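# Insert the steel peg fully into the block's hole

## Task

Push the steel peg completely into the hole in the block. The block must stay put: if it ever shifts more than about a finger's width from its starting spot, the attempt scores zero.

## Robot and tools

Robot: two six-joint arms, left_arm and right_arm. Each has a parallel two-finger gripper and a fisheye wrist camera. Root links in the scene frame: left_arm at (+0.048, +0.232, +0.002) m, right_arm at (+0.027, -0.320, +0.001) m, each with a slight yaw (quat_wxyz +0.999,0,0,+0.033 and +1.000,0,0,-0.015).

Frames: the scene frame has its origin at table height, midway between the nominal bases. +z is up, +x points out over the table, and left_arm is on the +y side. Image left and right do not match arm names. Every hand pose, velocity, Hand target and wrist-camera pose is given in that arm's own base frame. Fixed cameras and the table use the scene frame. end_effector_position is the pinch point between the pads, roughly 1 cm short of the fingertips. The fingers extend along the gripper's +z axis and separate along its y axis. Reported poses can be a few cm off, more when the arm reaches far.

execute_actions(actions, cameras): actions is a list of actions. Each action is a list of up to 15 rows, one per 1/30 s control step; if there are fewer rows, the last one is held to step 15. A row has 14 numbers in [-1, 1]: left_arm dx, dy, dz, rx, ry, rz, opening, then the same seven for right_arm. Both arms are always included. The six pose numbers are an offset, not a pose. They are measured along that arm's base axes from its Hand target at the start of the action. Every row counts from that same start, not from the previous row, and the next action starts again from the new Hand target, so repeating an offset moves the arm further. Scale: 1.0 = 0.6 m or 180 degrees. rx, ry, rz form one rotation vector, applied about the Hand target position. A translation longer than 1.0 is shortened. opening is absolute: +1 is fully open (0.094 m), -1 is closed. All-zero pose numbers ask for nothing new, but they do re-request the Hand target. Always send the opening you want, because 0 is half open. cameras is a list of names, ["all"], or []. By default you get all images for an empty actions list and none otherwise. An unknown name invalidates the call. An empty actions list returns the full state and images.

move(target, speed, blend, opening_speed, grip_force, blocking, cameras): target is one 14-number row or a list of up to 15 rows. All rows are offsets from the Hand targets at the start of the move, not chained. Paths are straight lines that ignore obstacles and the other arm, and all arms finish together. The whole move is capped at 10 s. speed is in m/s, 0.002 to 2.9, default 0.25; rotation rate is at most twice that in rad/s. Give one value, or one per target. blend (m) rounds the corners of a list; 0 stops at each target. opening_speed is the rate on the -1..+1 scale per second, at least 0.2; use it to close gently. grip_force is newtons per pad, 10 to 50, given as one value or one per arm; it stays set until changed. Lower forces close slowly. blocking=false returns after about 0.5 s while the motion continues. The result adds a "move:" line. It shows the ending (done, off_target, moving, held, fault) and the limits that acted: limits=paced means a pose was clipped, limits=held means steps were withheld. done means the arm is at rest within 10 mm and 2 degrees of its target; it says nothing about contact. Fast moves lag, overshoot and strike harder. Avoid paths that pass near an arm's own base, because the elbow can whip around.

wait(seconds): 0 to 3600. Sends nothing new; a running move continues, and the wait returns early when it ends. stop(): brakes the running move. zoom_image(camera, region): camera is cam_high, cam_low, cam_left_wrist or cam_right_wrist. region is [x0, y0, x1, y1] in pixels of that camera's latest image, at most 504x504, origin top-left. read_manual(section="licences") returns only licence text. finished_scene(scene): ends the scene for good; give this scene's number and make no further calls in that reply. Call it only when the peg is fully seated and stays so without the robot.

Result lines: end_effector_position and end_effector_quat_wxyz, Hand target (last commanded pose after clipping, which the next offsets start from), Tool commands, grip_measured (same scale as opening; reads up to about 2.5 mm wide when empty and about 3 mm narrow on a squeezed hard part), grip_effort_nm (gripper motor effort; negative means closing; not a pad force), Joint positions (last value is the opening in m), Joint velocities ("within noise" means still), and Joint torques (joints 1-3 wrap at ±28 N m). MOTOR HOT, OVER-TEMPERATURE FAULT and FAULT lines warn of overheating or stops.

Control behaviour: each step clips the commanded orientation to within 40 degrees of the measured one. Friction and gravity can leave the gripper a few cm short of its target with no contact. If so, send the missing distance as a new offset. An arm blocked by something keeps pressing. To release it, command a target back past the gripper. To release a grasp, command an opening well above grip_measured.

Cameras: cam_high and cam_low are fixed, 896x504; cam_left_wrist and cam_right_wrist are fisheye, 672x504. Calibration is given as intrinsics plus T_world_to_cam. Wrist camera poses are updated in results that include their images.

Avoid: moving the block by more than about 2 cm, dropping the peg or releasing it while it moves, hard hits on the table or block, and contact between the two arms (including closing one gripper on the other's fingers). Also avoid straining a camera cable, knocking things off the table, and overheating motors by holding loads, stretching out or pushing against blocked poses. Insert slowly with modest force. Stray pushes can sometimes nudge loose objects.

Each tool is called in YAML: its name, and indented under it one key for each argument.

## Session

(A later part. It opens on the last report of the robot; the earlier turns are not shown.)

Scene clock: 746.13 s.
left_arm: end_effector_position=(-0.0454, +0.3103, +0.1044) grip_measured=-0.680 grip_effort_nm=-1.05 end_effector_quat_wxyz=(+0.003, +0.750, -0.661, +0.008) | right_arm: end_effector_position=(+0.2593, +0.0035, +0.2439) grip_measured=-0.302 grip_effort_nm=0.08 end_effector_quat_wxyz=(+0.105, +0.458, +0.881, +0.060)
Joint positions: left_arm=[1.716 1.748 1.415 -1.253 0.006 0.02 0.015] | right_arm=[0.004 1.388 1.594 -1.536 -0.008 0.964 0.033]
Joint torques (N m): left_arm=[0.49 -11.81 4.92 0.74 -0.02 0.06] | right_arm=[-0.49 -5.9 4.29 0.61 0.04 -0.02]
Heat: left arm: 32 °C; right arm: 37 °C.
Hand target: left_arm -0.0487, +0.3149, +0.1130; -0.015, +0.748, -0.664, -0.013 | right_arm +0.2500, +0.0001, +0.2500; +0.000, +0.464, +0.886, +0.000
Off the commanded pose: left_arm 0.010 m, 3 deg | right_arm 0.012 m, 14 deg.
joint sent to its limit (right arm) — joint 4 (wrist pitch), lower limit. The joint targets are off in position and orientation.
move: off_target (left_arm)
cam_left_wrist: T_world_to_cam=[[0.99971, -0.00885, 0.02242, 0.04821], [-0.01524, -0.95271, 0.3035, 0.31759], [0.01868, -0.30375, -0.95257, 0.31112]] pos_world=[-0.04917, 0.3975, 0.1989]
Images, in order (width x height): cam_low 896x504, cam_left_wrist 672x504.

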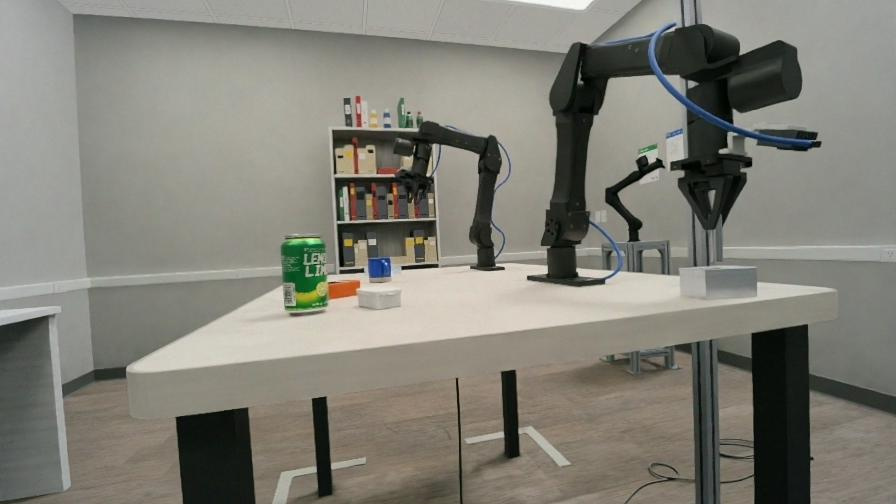

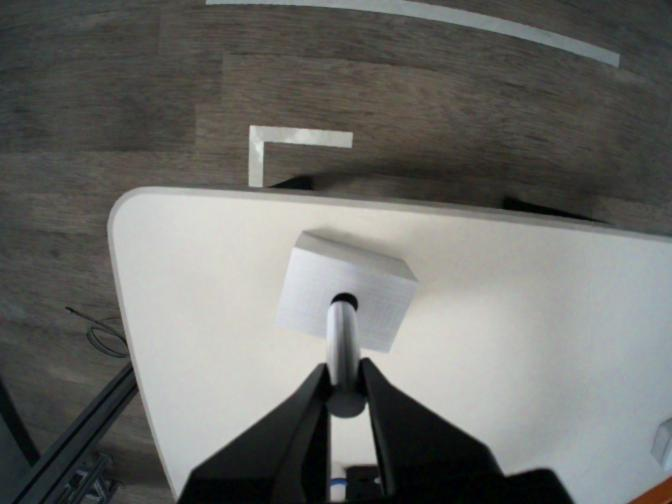

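move:
  target: [0.0142,0,-0.005,0,0,0,-0.9,0,0,0,0,0,0,-0.3]
  cameras: ["cam_left_wrist","cam_low"]
  speed: 0.06

zoom_image:
  camera: "cam_left_wrist"
  region: [260, 240, 420, 430]

zoom_image:
  camera: "cam_low"
  region: [660, 180, 780, 320]

Scene clock: 758.47 s.
left_arm: end_effector_position=(-0.0423, +0.3091, +0.1002) grip_measured=-0.680 grip_effort_nm=-1.05 end_effector_quat_wxyz=(+0.005, +0.749, -0.663, +0.010) | right_arm: end_effector_position=(+0.2593, +0.0035, +0.2439) grip_measured=-0.302 grip_effort_nm=0.09 end_effector_quat_wxyz=(+0.105, +0.458, +0.881, +0.060)
Joint positions: left_arm=[1.707 1.748 1.398 -1.241 0.006 0.014 0.015] | right_arm=[0.004 1.388 1.594 -1.536 -0.008 0.964 0.033]
Joint torques (N m): left_arm=[-0.4 -12.12 4.98 0.74 -0.04 -0.08] | right_arm=[-0.43 -5.91 4.38 0.6 0.06 -0.01]
Heat: left arm: 32 °C; right arm: 36 °C.
Hand target: left_arm -0.0402, +0.3149, +0.1100; -0.015, +0.748, -0.664, -0.013 | right_arm +0.2500, +0.0001, +0.2500; +0.000, +0.464, +0.886, +0.000
Off the commanded pose: left_arm 0.012 m, 3 deg | right_arm 0.012 m, 14 deg.
joint sent to its limit (right arm) — joint 4 (wrist pitch), lower limit. The joint targets are off in position and orientation.
move: off_target (left_arm)
cam_left_wrist: T_world_to_cam=[[0.99967, -0.01182, 0.02304, 0.04606], [-0.01834, -0.95125, 0.30787, 0.31681], [0.01828, -0.30819, -0.95115, 0.30793]] pos_world=[-0.04586, 0.39681, 0.19429]
Images, in order (width x height): cam_low 896x504, cam_left_wrist 672x504.

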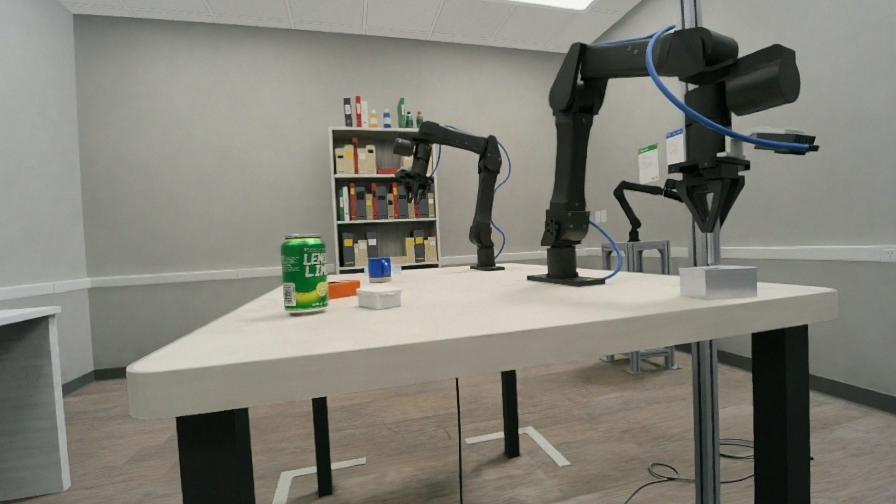

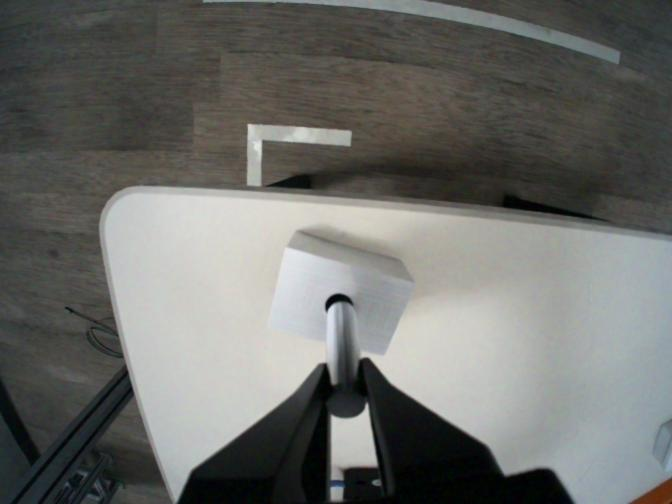

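Scaled by 2.653 from the camera's image (finer frame: 960x720).

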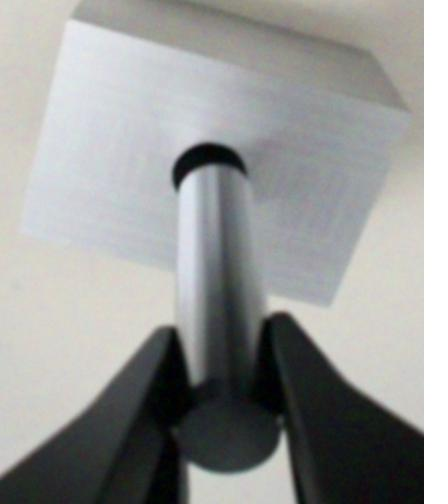

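Scaled by 3.600 from the camera's image (finer frame: 1280x720).

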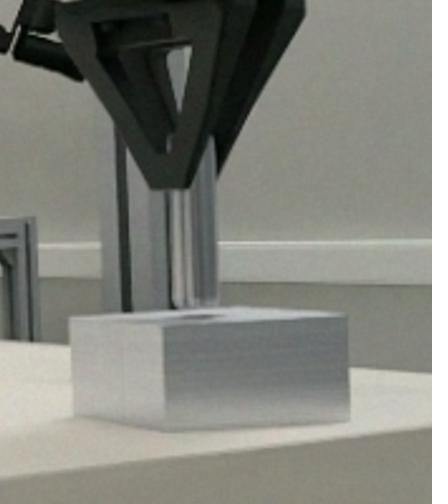

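zoom_image:
  camera: "cam_low"
  region: [695, 240, 745, 290]

zoom_image:
  camera: "cam_left_wrist"
  region: [300, 270, 380, 350]

Scaled by 10.080 from the camera's image (finer frame: 1280x720).

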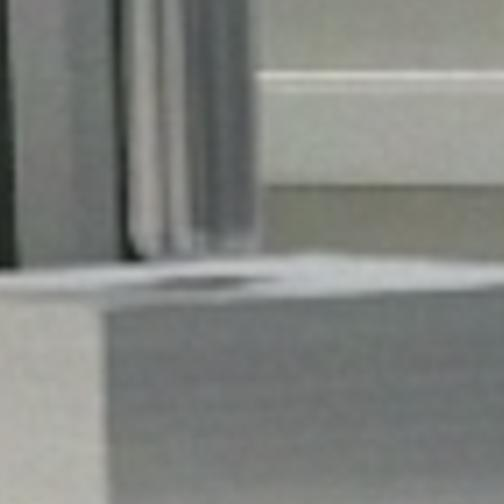

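Scaled by 6.300 from the camera's image (finer frame: 960x720).

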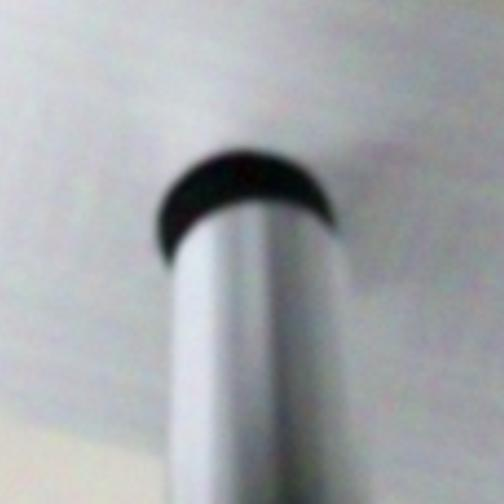

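move:
  target: [-0.0115,0.0027,0,0,0,0,-0.9,0,0,0,0,0,0,-0.3]
  cameras: ["cam_left_wrist","cam_low"]
  speed: 0.06

zoom_image:
  camera: "cam_left_wrist"
  region: [300, 270, 380, 350]

zoom_image:
  camera: "cam_low"
  region: [695, 240, 745, 290]

Scene clock: 777.90 s.
left_arm: end_effector_position=(-0.0428, +0.3090, +0.1002) grip_measured=-0.680 grip_effort_nm=-1.04 end_effector_quat_wxyz=(+0.005, +0.749, -0.662, +0.010) | right_arm: end_effector_position=(+0.2593, +0.0035, +0.2439) grip_measured=-0.302 grip_effort_nm=0.08 end_effector_quat_wxyz=(+0.105, +0.458, +0.881, +0.060)
Joint positions: left_arm=[1.708 1.748 1.398 -1.241 0.006 0.014 0.015] | right_arm=[0.004 1.388 1.594 -1.536 -0.008 0.964 0.033]
Joint torques (N m): left_arm=[0.68 -11.17 5.81 0.73 -0.01 0.09] | right_arm=[-0.5 -5.87 4.33 0.61 0.06 -0.03]
Heat: left arm: 33 °C; right arm: 36 °C.
Hand target: left_arm -0.0471, +0.3165, +0.1100; -0.015, +0.748, -0.664, -0.013 | right_arm +0.2500, +0.0001, +0.2500; +0.000, +0.464, +0.886, +0.000
Off the commanded pose: left_arm 0.013 m, 3 deg | right_arm 0.012 m, 14 deg.
joint sent to its limit (right arm) — joint 4 (wrist pitch), lower limit. The joint targets are off in position and orientation.
move: off_target (left_arm)
cam_left_wrist: T_world_to_cam=[[0.99968, -0.01033, 0.02309, 0.04606], [-0.01694, -0.95127, 0.30788, 0.31677], [0.01878, -0.30817, -0.95115, 0.30793]] pos_world=[-0.04647, 0.39671, 0.19429]
Images, in order (width x height): cam_low 896x504, cam_left_wrist 672x504.

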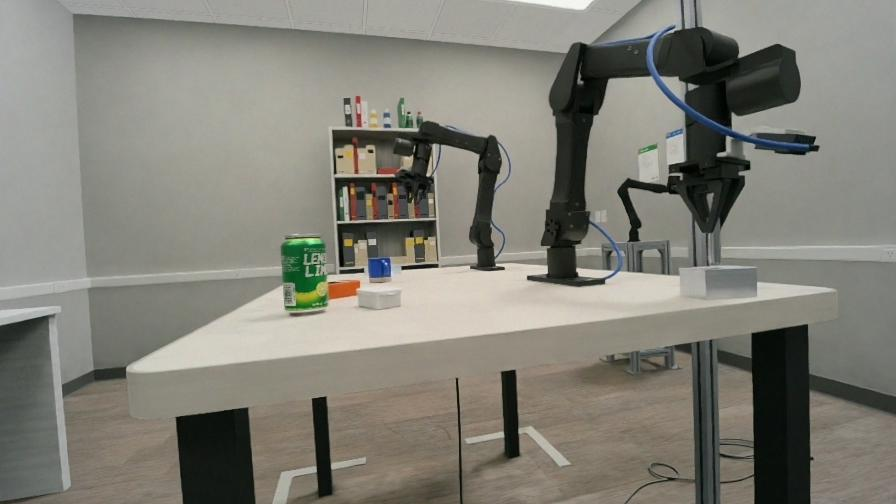

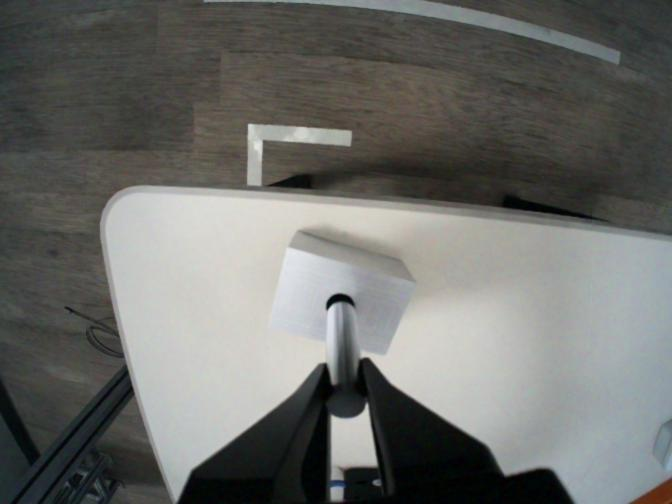

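Scaled by 6.300 from the camera's image (finer frame: 960x720).

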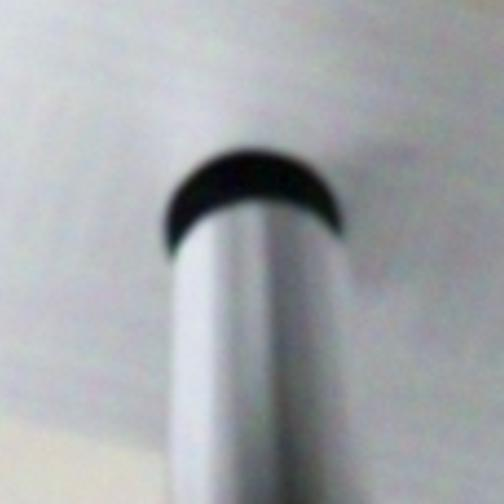

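Scaled by 10.080 from the camera's image (finer frame: 1280x720).

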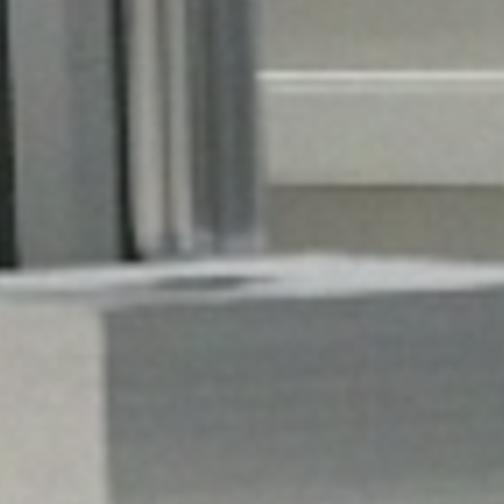

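move:
  target: [-0.0033,0.0045,-0.005,0,0,0,-0.9,0,0,0,0,0,0,-0.3]
  cameras: ["cam_left_wrist","cam_low"]
  speed: 0.06

zoom_image:
  camera: "cam_left_wrist"
  region: [300, 270, 380, 350]

zoom_image:
  camera: "cam_low"
  region: [695, 240, 745, 290]

Scene clock: 789.83 s.
left_arm: end_effector_position=(-0.0450, +0.3107, +0.1001) grip_measured=-0.680 grip_effort_nm=-1.05 end_effector_quat_wxyz=(+0.002, +0.749, -0.662, +0.007) | right_arm: end_effector_position=(+0.2593, +0.0035, +0.2439) grip_measured=-0.302 grip_effort_nm=0.09 end_effector_quat_wxyz=(+0.105, +0.458, +0.881, +0.060)
Joint positions: left_arm=[1.715 1.748 1.398 -1.233 0.006 0.02 0.015] | right_arm=[0.004 1.388 1.594 -1.536 -0.008 0.964 0.033]
Joint torques (N m): left_arm=[0.54 -10.04 6.02 0.76 -0.02 0.1] | right_arm=[-0.46 -5.91 4.3 0.6 0.05 -0.05]
Heat: left arm: 33 °C; right arm: 36 °C.
Hand target: left_arm -0.0491, +0.3192, +0.1070; -0.015, +0.748, -0.664, -0.013 | right_arm +0.2500, +0.0001, +0.2500; +0.000, +0.464, +0.886, +0.000
Off the commanded pose: left_arm 0.012 m, 3 deg | right_arm 0.012 m, 14 deg.
joint sent to its limit (right arm) — joint 4 (wrist pitch), lower limit. The joint targets are off in position and orientation.
move: off_target (left_arm)
cam_left_wrist: T_world_to_cam=[[0.9997, -0.01052, 0.02196, 0.04845], [-0.01664, -0.95358, 0.30067, 0.31983], [0.01778, -0.30094, -0.95348, 0.30638]] pos_world=[-0.04856, 0.3977, 0.1949]
Images, in order (width x height): cam_low 896x504, cam_left_wrist 672x504.

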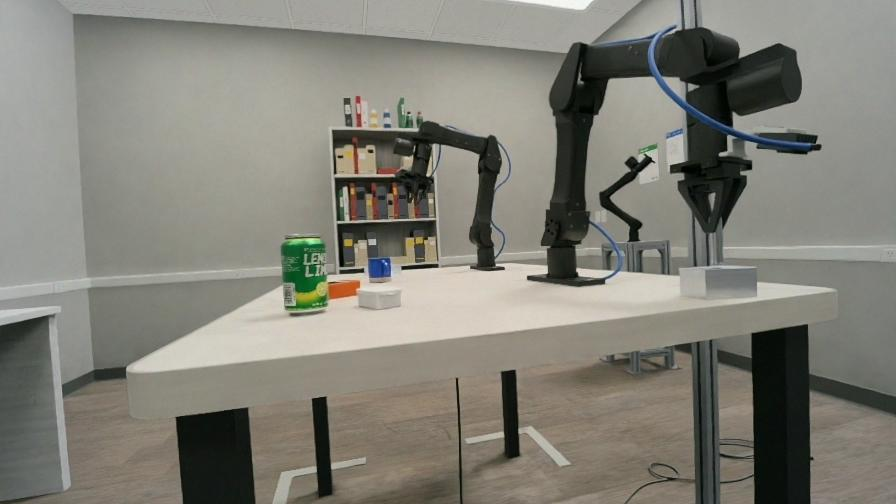

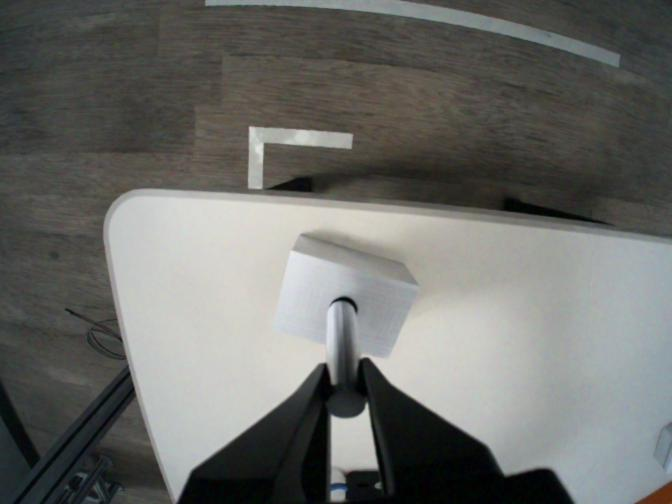

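Scaled by 6.300 from the camera's image (finer frame: 960x720).

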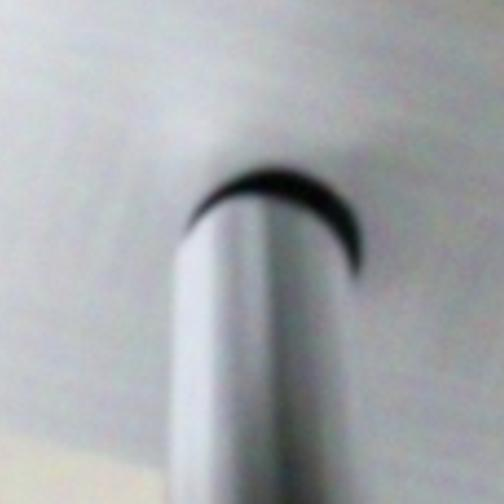

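Scaled by 10.080 from the camera's image (finer frame: 1280x720).

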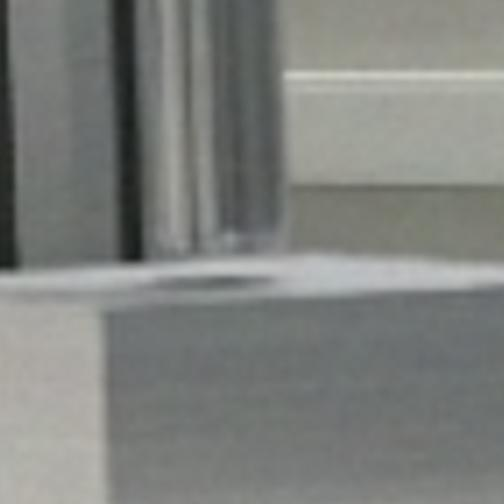

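move:
  target: [0.001,-0.002,-0.02,0,0,0,-0.9,0,0,0,0,0,0,-0.3]
  cameras: ["cam_left_wrist","cam_low"]
  speed: 0.03

zoom_image:
  camera: "cam_left_wrist"
  region: [300, 270, 380, 350]

zoom_image:
  camera: "cam_low"
  region: [695, 240, 745, 290]

Scene clock: 817.17 s.
left_arm: end_effector_position=(-0.0452, +0.3120, +0.0951) grip_measured=-0.680 grip_effort_nm=-1.04 end_effector_quat_wxyz=(+0.000, +0.750, -0.662, +0.004) | right_arm: end_effector_position=(+0.2593, +0.0035, +0.2439) grip_measured=-0.302 grip_effort_nm=0.08 end_effector_quat_wxyz=(+0.105, +0.458, +0.881, +0.060)
Joint positions: left_arm=[1.715 1.748 1.378 -1.205 0.006 0.02 0.015] | right_arm=[0.004 1.388 1.594 -1.536 -0.008 0.964 0.033]
Joint torques (N m): left_arm=[0.55 -9.96 3.78 0.96 -0.03 0.09] | right_arm=[-0.49 -5.9 4.36 0.6 0.05 -0.05]
Heat: left arm: 33 °C; right arm: 36 °C.
Hand target: left_arm -0.0485, +0.3180, +0.0950; -0.015, +0.748, -0.664, -0.013 | right_arm +0.2500, +0.0001, +0.2500; +0.000, +0.464, +0.886, +0.000
Off the commanded pose: left_arm 0.007 m, 3 deg | right_arm 0.012 m, 14 deg.
joint sent to its limit (right arm) — joint 4 (wrist pitch), lower limit. The joint targets are off in position and orientation.
move: off_target (left_arm)
cam_left_wrist: T_world_to_cam=[[0.99973, -0.0106, 0.02081, 0.04891], [-0.01625, -0.95585, 0.29341, 0.32399], [0.01678, -0.29367, -0.95576, 0.29995]] pos_world=[-0.04866, 0.39829, 0.1906]
Images, in order (width x height): cam_low 896x504, cam_left_wrist 672x504.

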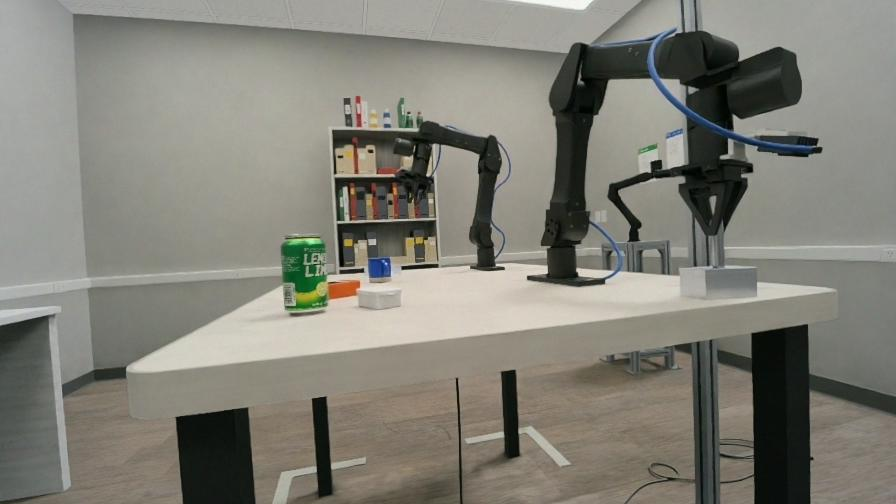

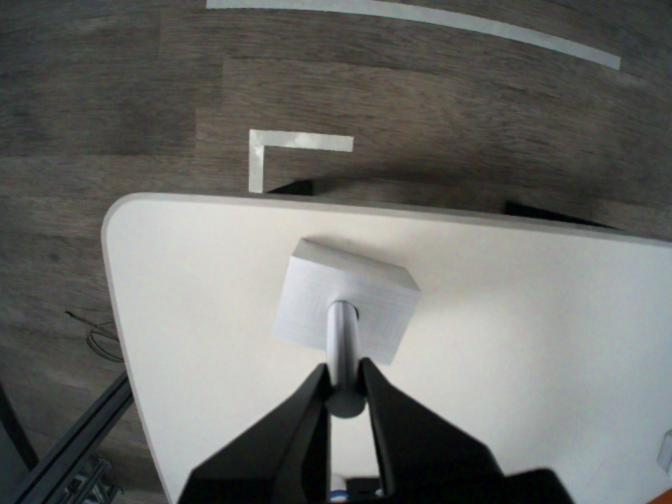

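Scaled by 6.300 from the camera's image (finer frame: 960x720).

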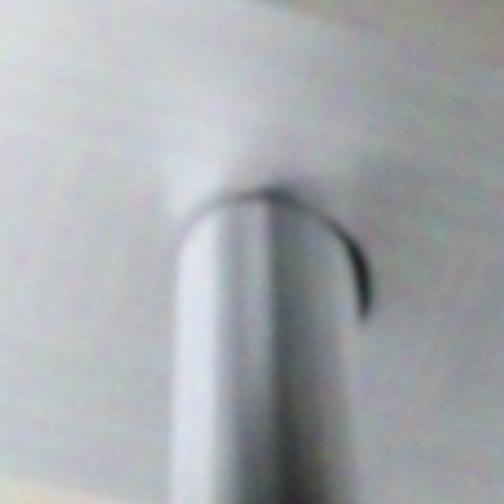

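Scaled by 10.080 from the camera's image (finer frame: 1280x720).

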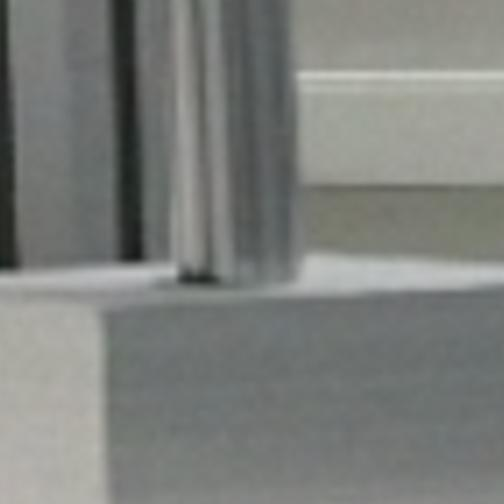

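move:
  target:
    - [0,0,0.025,0,0,0,-0.9,0,0,0,0,0,0,-0.3]
    - [0.013,-0.0017,0.025,0,0,0,-0.9,0,0,0,0,0,0,-0.3]
  cameras: ["cam_left_wrist","cam_low"]
  speed: 0.05

zoom_image:
  camera: "cam_left_wrist"
  region: [300, 270, 380, 350]

zoom_image:
  camera: "cam_low"
  region: [695, 240, 745, 290]

Scene clock: 828.23 s.
left_arm: end_effector_position=(-0.0450, +0.3120, +0.0951) grip_measured=-0.680 grip_effort_nm=-1.05 end_effector_quat_wxyz=(+0.001, +0.751, -0.661, +0.002) | right_arm: end_effector_position=(+0.2593, +0.0035, +0.2439) grip_measured=-0.302 grip_effort_nm=0.08 end_effector_quat_wxyz=(+0.105, +0.458, +0.881, +0.060)
Joint positions: left_arm=[1.712 1.748 1.378 -1.205 0.001 0.014 0.015] | right_arm=[0.004 1.388 1.594 -1.536 -0.008 0.964 0.033]
Joint torques (N m): left_arm=[-0.8 -11.38 7.12 0.43 0.03 -0.08] | right_arm=[-0.43 -5.91 4.34 0.6 0.04 -0.05]
Heat: left arm: 33 °C; right arm: 36 °C.
Hand target: left_arm -0.0407, +0.3170, +0.1100; -0.015, +0.748, -0.664, -0.013 | right_arm +0.2500, +0.0001, +0.2500; +0.000, +0.464, +0.886, +0.000
Off the commanded pose: left_arm 0.016 m, 3 deg | right_arm 0.012 m, 14 deg.
joint sent to its limit (right arm) — joint 4 (wrist pitch), lower limit. The joint targets are off in position and orientation.
move: off_target (left_arm)
cam_left_wrist: T_world_to_cam=[[0.99984, -0.00762, 0.01623, 0.04819], [-0.01206, -0.95568, 0.29415, 0.32402], [0.01327, -0.2943, -0.95562, 0.29991]] pos_world=[-0.04826, 0.39829, 0.19051]
Images, in order (width x height): cam_low 896x504, cam_left_wrist 672x504.

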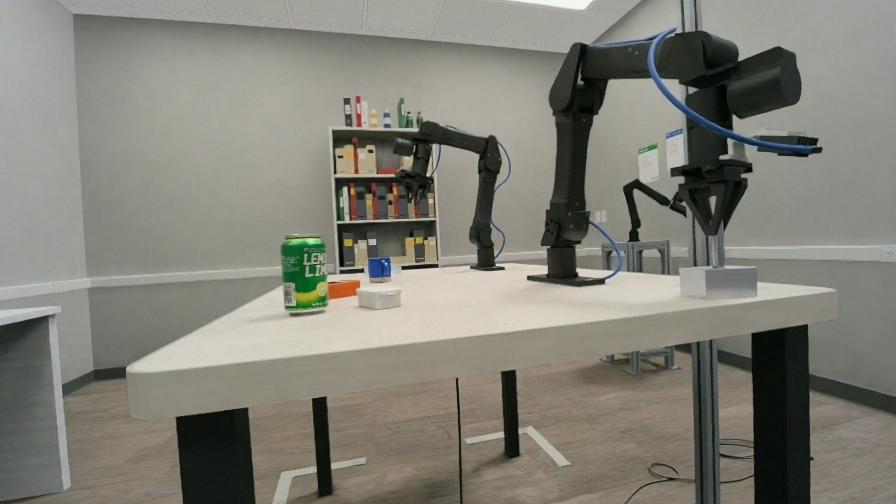

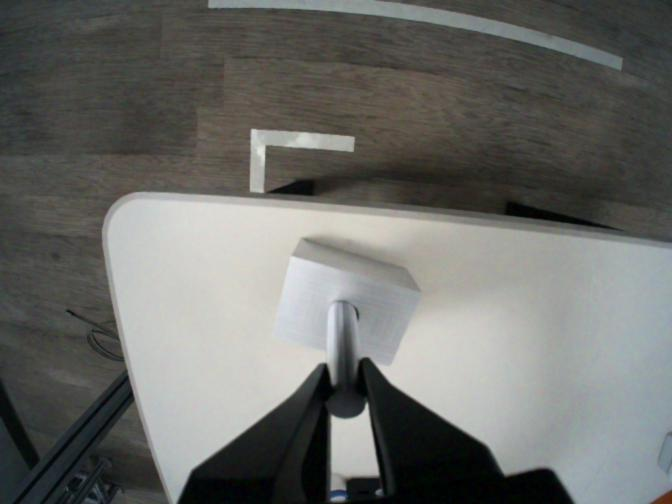

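Scaled by 6.300 from the camera's image (finer frame: 960x720).

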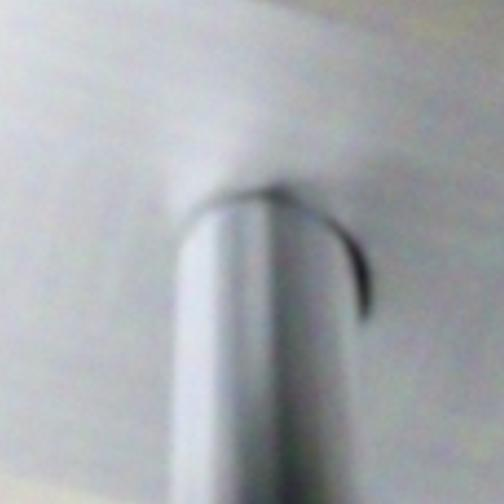

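Scaled by 10.080 from the camera's image (finer frame: 1280x720).

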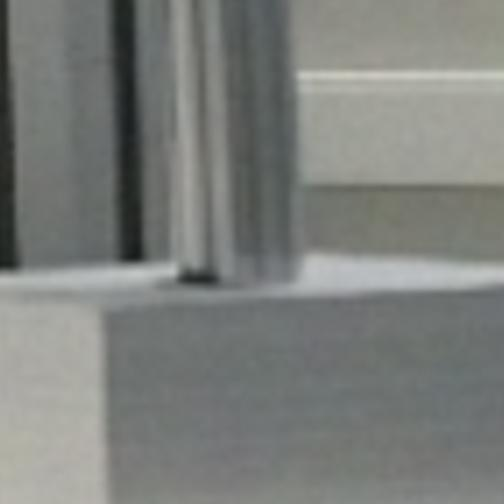

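move:
  target: [0,0,0.0167,0,0,0,-0.9,0,0,0,0,0,0,-0.3]
  cameras: ["cam_left_wrist","cam_low"]
  speed: 0.05

zoom_image:
  camera: "cam_left_wrist"
  region: [300, 270, 380, 350]

zoom_image:
  camera: "cam_low"
  region: [695, 240, 745, 290]

Scene clock: 834.10 s.
left_arm: end_effector_position=(-0.0434, +0.3072, +0.0983) grip_measured=-0.681 grip_effort_nm=-1.04 end_effector_quat_wxyz=(+0.008, +0.749, -0.662, +0.010) | right_arm: end_effector_position=(+0.2593, +0.0035, +0.2439) grip_measured=-0.302 grip_effort_nm=0.09 end_effector_quat_wxyz=(+0.105, +0.458, +0.881, +0.060)
Joint positions: left_arm=[1.708 1.748 1.39 -1.239 0.001 0.014 0.015] | right_arm=[0.004 1.388 1.594 -1.536 -0.008 0.964 0.033]
Joint torques (N m): left_arm=[-0.51 -11.67 9.11 0.32 0.02 -0.09] | right_arm=[-0.5 -5.91 4.38 0.61 0.04 -0.03]
Heat: left arm: 34 °C; right arm: 36 °C.
Hand target: left_arm -0.0407, +0.3170, +0.1200; -0.015, +0.748, -0.664, -0.013 | right_arm +0.2500, +0.0001, +0.2500; +0.000, +0.464, +0.886, +0.000
Off the commanded pose: left_arm 0.024 m, 4 deg | right_arm 0.012 m, 14 deg.
joint sent to its limit (right arm) — joint 4 (wrist pitch), lower limit. The joint targets are off in position and orientation.
move: off_target (left_arm)
cam_left_wrist: T_world_to_cam=[[0.99976, -0.01027, 0.01939, 0.04699], [-0.01585, -0.94918, 0.31434, 0.31439], [0.01518, -0.31457, -0.94911, 0.30716]] pos_world=[-0.04666, 0.39552, 0.19179]
Images, in order (width x height): cam_low 896x504, cam_left_wrist 672x504.

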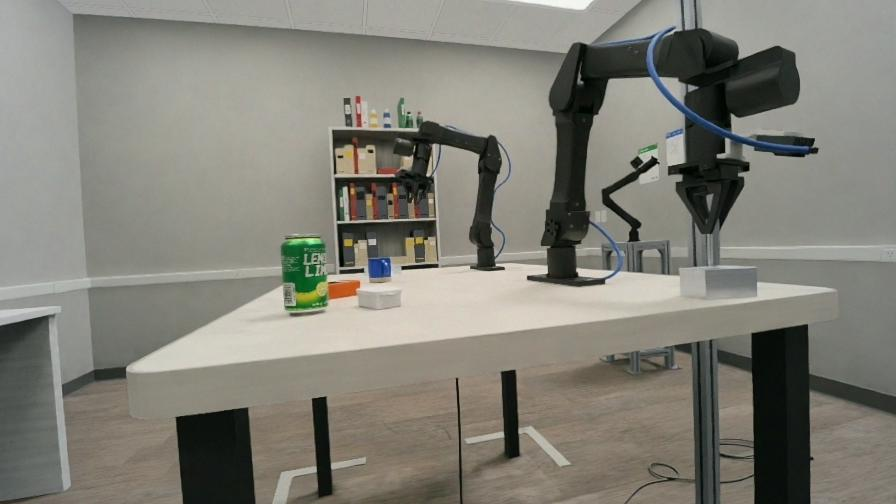

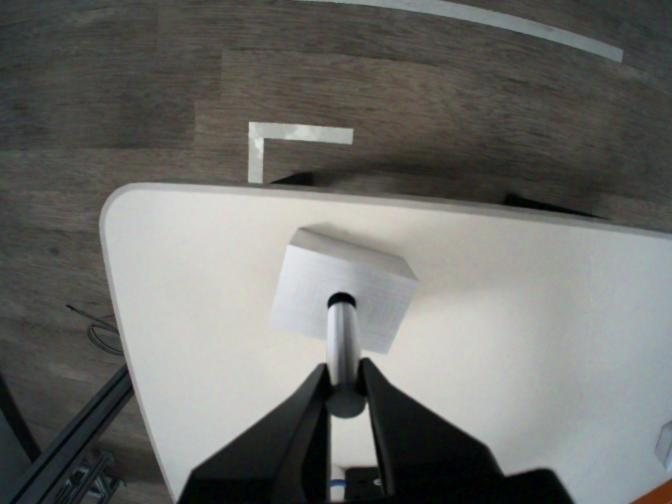

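Scaled by 6.300 from the camera's image (finer frame: 960x720).

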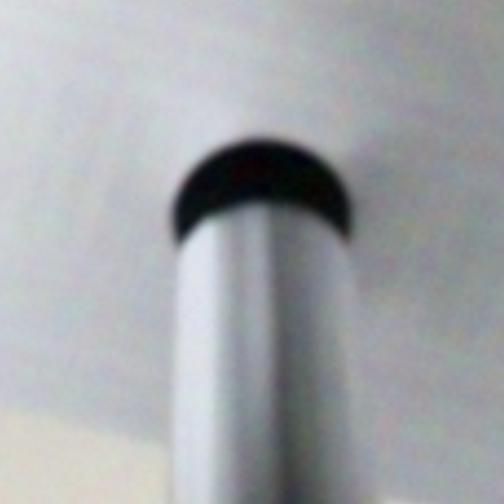

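Scaled by 10.080 from the camera's image (finer frame: 1280x720).

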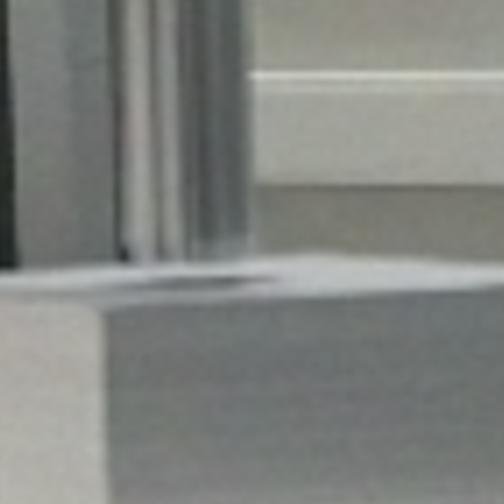

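move:
  target: [0,0,0,0.0138,0.0017,0,-0.9,0,0,0,0,0,0,-0.3]
  cameras: ["cam_left_wrist"]
  speed: 0.05

zoom_image:
  camera: "cam_left_wrist"
  region: [300, 270, 380, 350]

Scene clock: 870.43 s.
left_arm: end_effector_position=(-0.0437, +0.3096, +0.1072) grip_measured=-0.681 grip_effort_nm=-1.05 end_effector_quat_wxyz=(-0.004, +0.749, -0.662, -0.004) | right_arm: end_effector_position=(+0.2593, +0.0035, +0.2439) grip_measured=-0.302 grip_effort_nm=0.09 end_effector_quat_wxyz=(+0.105, +0.458, +0.881, +0.060)
Joint positions: left_arm=[1.708 1.718 1.39 -1.232 0.001 0.014 0.015] | right_arm=[0.004 1.388 1.594 -1.536 -0.008 0.964 0.033]
Joint torques (N m): left_arm=[-0.51 -12.34 5.33 0.83 0.02 -0.1] | right_arm=[-0.46 -5.9 4.34 0.6 0.03 -0.02]
Heat: left arm: 35 °C; right arm: 36 °C.
Hand target: left_arm -0.0407, +0.3170, +0.1200; -0.029, +0.747, -0.663, -0.030 | right_arm +0.2500, +0.0001, +0.2500; +0.000, +0.464, +0.886, +0.000
Off the commanded pose: left_arm 0.015 m, 4 deg | right_arm 0.012 m, 14 deg.
joint sent to its limit (right arm) — joint 4 (wrist pitch), lower limit. The joint targets are off in position and orientation.
move: off_target (left_arm)
cam_left_wrist: T_world_to_cam=[[0.99985, -0.01087, 0.01374, 0.04793], [-0.01426, -0.96042, 0.27818, 0.32124], [0.01017, -0.27833, -0.96043, 0.30615]] pos_world=[-0.04645, 0.39426, 0.20402]

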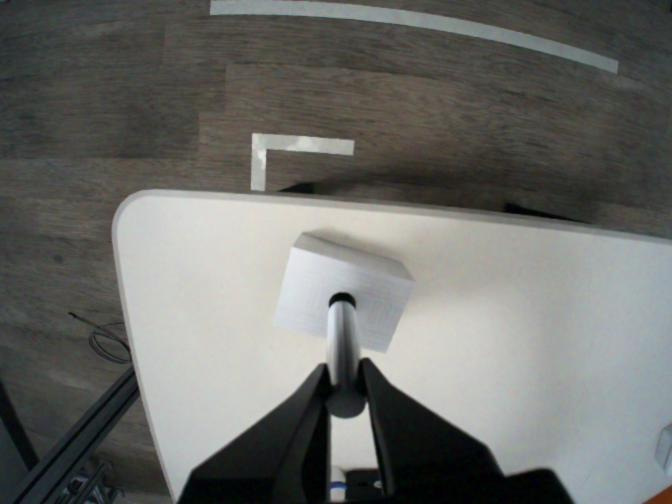

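Scaled by 6.300 from the camera's image (finer frame: 960x720).

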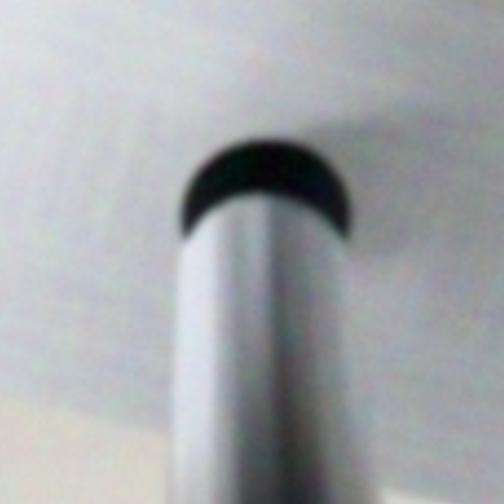

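move:
  target: [-0.0015,-0.0033,-0.0167,0,0,0,-0.9,0,0,0,0,0,0,-0.3]
  cameras: ["cam_left_wrist","cam_low"]
  speed: 0.05

zoom_image:
  camera: "cam_left_wrist"
  region: [300, 270, 380, 350]

zoom_image:
  camera: "cam_low"
  region: [695, 240, 745, 290]

Scene clock: 891.17 s.
left_arm: end_effector_position=(-0.0436, +0.3085, +0.0977) grip_measured=-0.681 grip_effort_nm=-1.05 end_effector_quat_wxyz=(-0.005, +0.749, -0.662, -0.005) | right_arm: end_effector_position=(+0.2593, +0.0035, +0.2439) grip_measured=-0.302 grip_effort_nm=0.08 end_effector_quat_wxyz=(+0.105, +0.458, +0.881, +0.060)
Joint positions: left_arm=[1.708 1.716 1.35 -1.192 0.001 0.014 0.015] | right_arm=[0.004 1.388 1.594 -1.536 -0.008 0.964 0.033]
Joint torques (N m): left_arm=[-0.17 -12.57 4.9 0.83 0.02 -0.05] | right_arm=[-0.49 -5.85 4.34 0.59 0.04 -0.03]
Heat: left arm: 39 °C; right arm: 35 °C.
Hand target: left_arm -0.0416, +0.3150, +0.1100; -0.029, +0.747, -0.663, -0.030 | right_arm +0.2500, +0.0001, +0.2500; +0.000, +0.464, +0.886, +0.000
Off the commanded pose: left_arm 0.014 m, 4 deg | right_arm 0.012 m, 14 deg.
joint sent to its limit (right arm) — joint 4 (wrist pitch), lower limit. The joint targets are off in position and orientation.
move: off_target (left_arm)
cam_left_wrist: T_world_to_cam=[[0.99985, -0.01095, 0.01353, 0.04802], [-0.01427, -0.96085, 0.27669, 0.32326], [0.00997, -0.27684, -0.96086, 0.29631]] pos_world=[-0.04635, 0.39316, 0.19462]
Images, in order (width x height): cam_low 896x504, cam_left_wrist 672x504.

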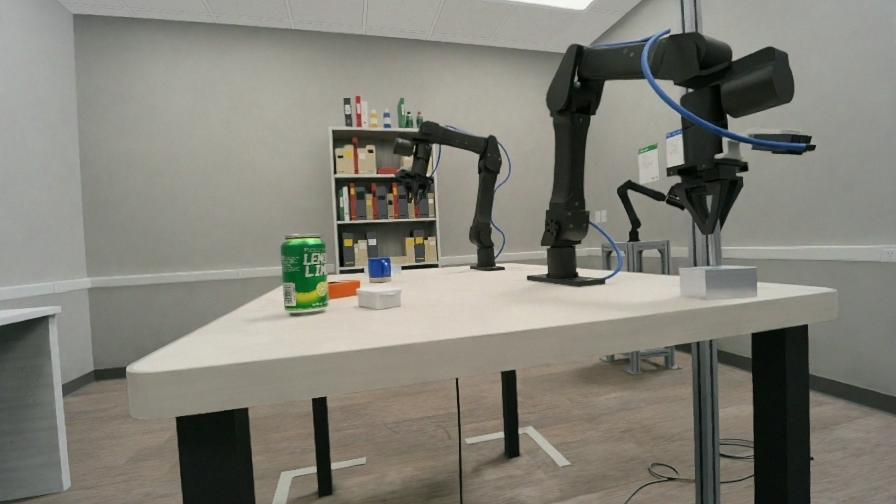

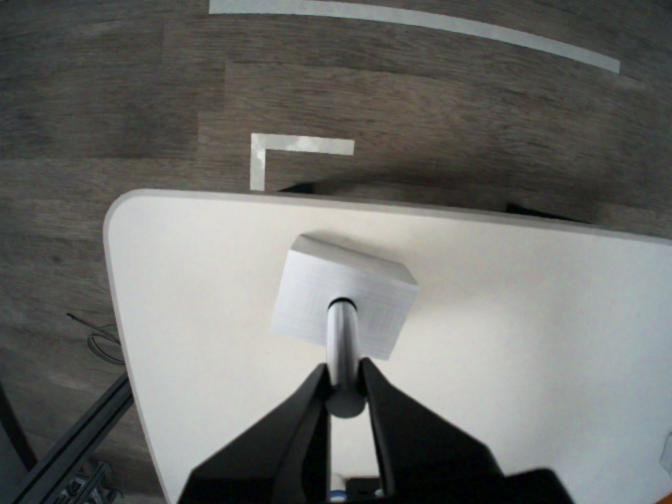

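Scaled by 6.300 from the camera's image (finer frame: 960x720).

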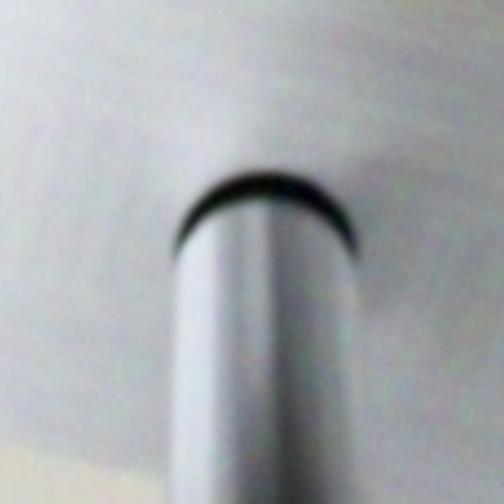

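Scaled by 10.080 from the camera's image (finer frame: 1280x720).

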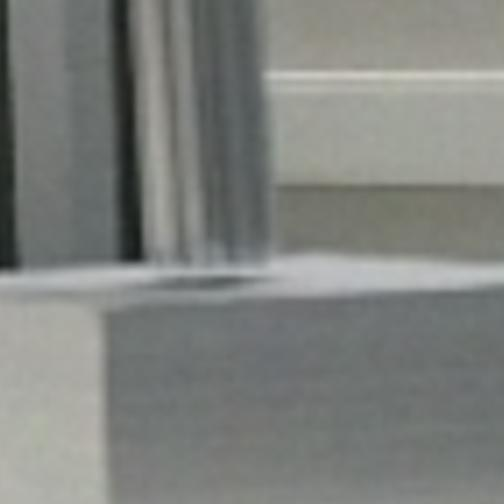

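move:
  target: [-0.0008,-0.0017,-0.02,0,0,0,-0.9,0,0,0,0,0,0,-0.3]
  cameras: ["cam_left_wrist","cam_low"]
  speed: 0.03

zoom_image:
  camera: "cam_left_wrist"
  region: [300, 270, 380, 350]

zoom_image:
  camera: "cam_low"
  region: [695, 240, 745, 290]

Scene clock: 900.90 s.
left_arm: end_effector_position=(-0.0435, +0.3080, +0.0862) grip_measured=-0.681 grip_effort_nm=-1.05 end_effector_quat_wxyz=(-0.006, +0.749, -0.662, -0.006) | right_arm: end_effector_position=(+0.2593, +0.0035, +0.2439) grip_measured=-0.302 grip_effort_nm=0.09 end_effector_quat_wxyz=(+0.105, +0.458, +0.881, +0.060)
Joint positions: left_arm=[1.708 1.716 1.304 -1.141 0.001 0.014 0.015] | right_arm=[0.004 1.388 1.594 -1.536 -0.008 0.964 0.033]
Joint torques (N m): left_arm=[0.03 -12.34 4.86 0.79 0.04 -0.02] | right_arm=[-0.42 -5.9 4.3 0.6 0.05 -0.03]
Heat: left arm: 40 °C; right arm: 35 °C.
Hand target: left_arm -0.0421, +0.3140, +0.0980; -0.029, +0.747, -0.663, -0.030 | right_arm +0.2500, +0.0001, +0.2500; +0.000, +0.464, +0.886, +0.000
Off the commanded pose: left_arm 0.013 m, 4 deg | right_arm 0.012 m, 14 deg.
joint sent to its limit (right arm) — joint 4 (wrist pitch), lower limit. The joint targets are off in position and orientation.
move: off_target (left_arm)
cam_left_wrist: T_world_to_cam=[[0.99986, -0.01098, 0.01285, 0.04809], [-0.01407, -0.96211, 0.27229, 0.32668], [0.00937, -0.27243, -0.96213, 0.28384]] pos_world=[-0.04615, 0.39215, 0.18352]
Images, in order (width x height): cam_low 896x504, cam_left_wrist 672x504.

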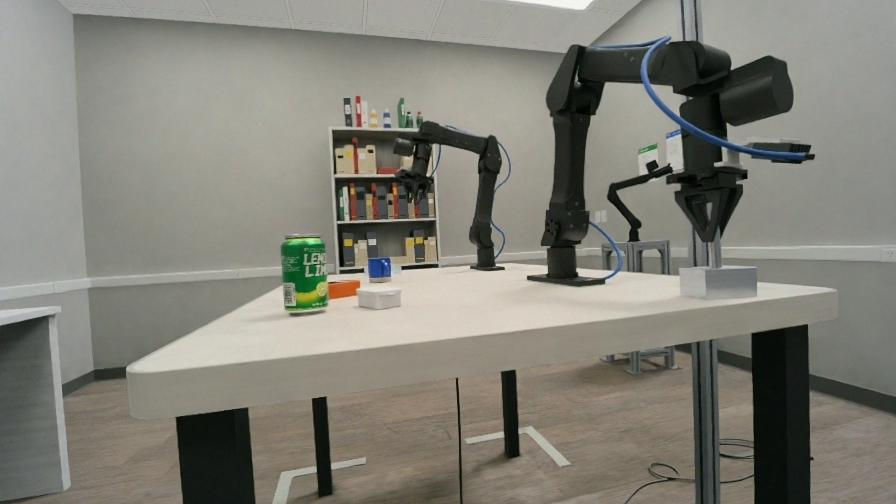

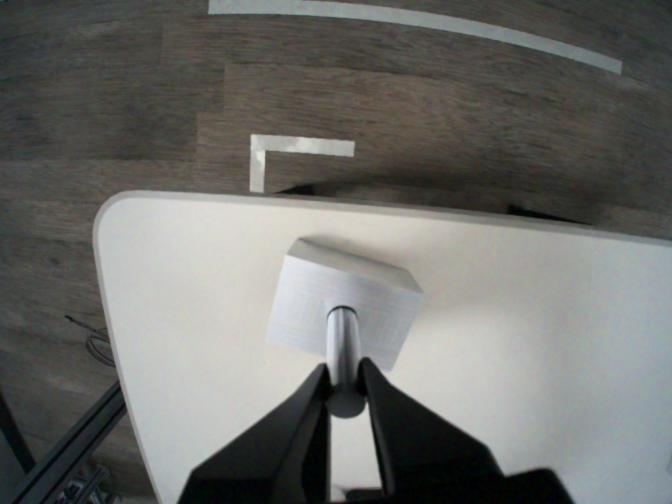

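Scaled by 6.300 from the camera's image (finer frame: 960x720).

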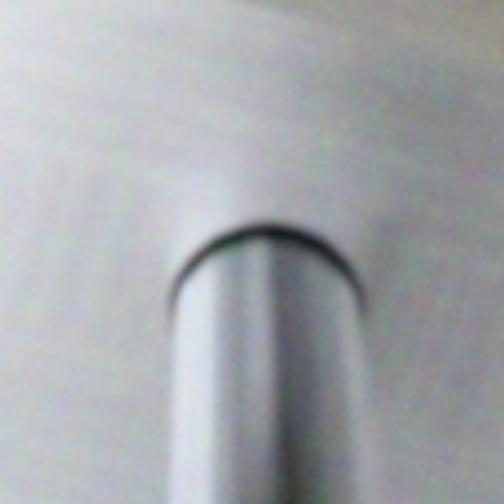

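Scaled by 10.080 from the camera's image (finer frame: 1280x720).

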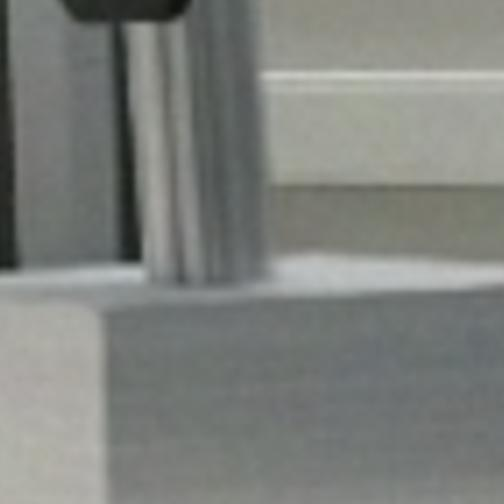

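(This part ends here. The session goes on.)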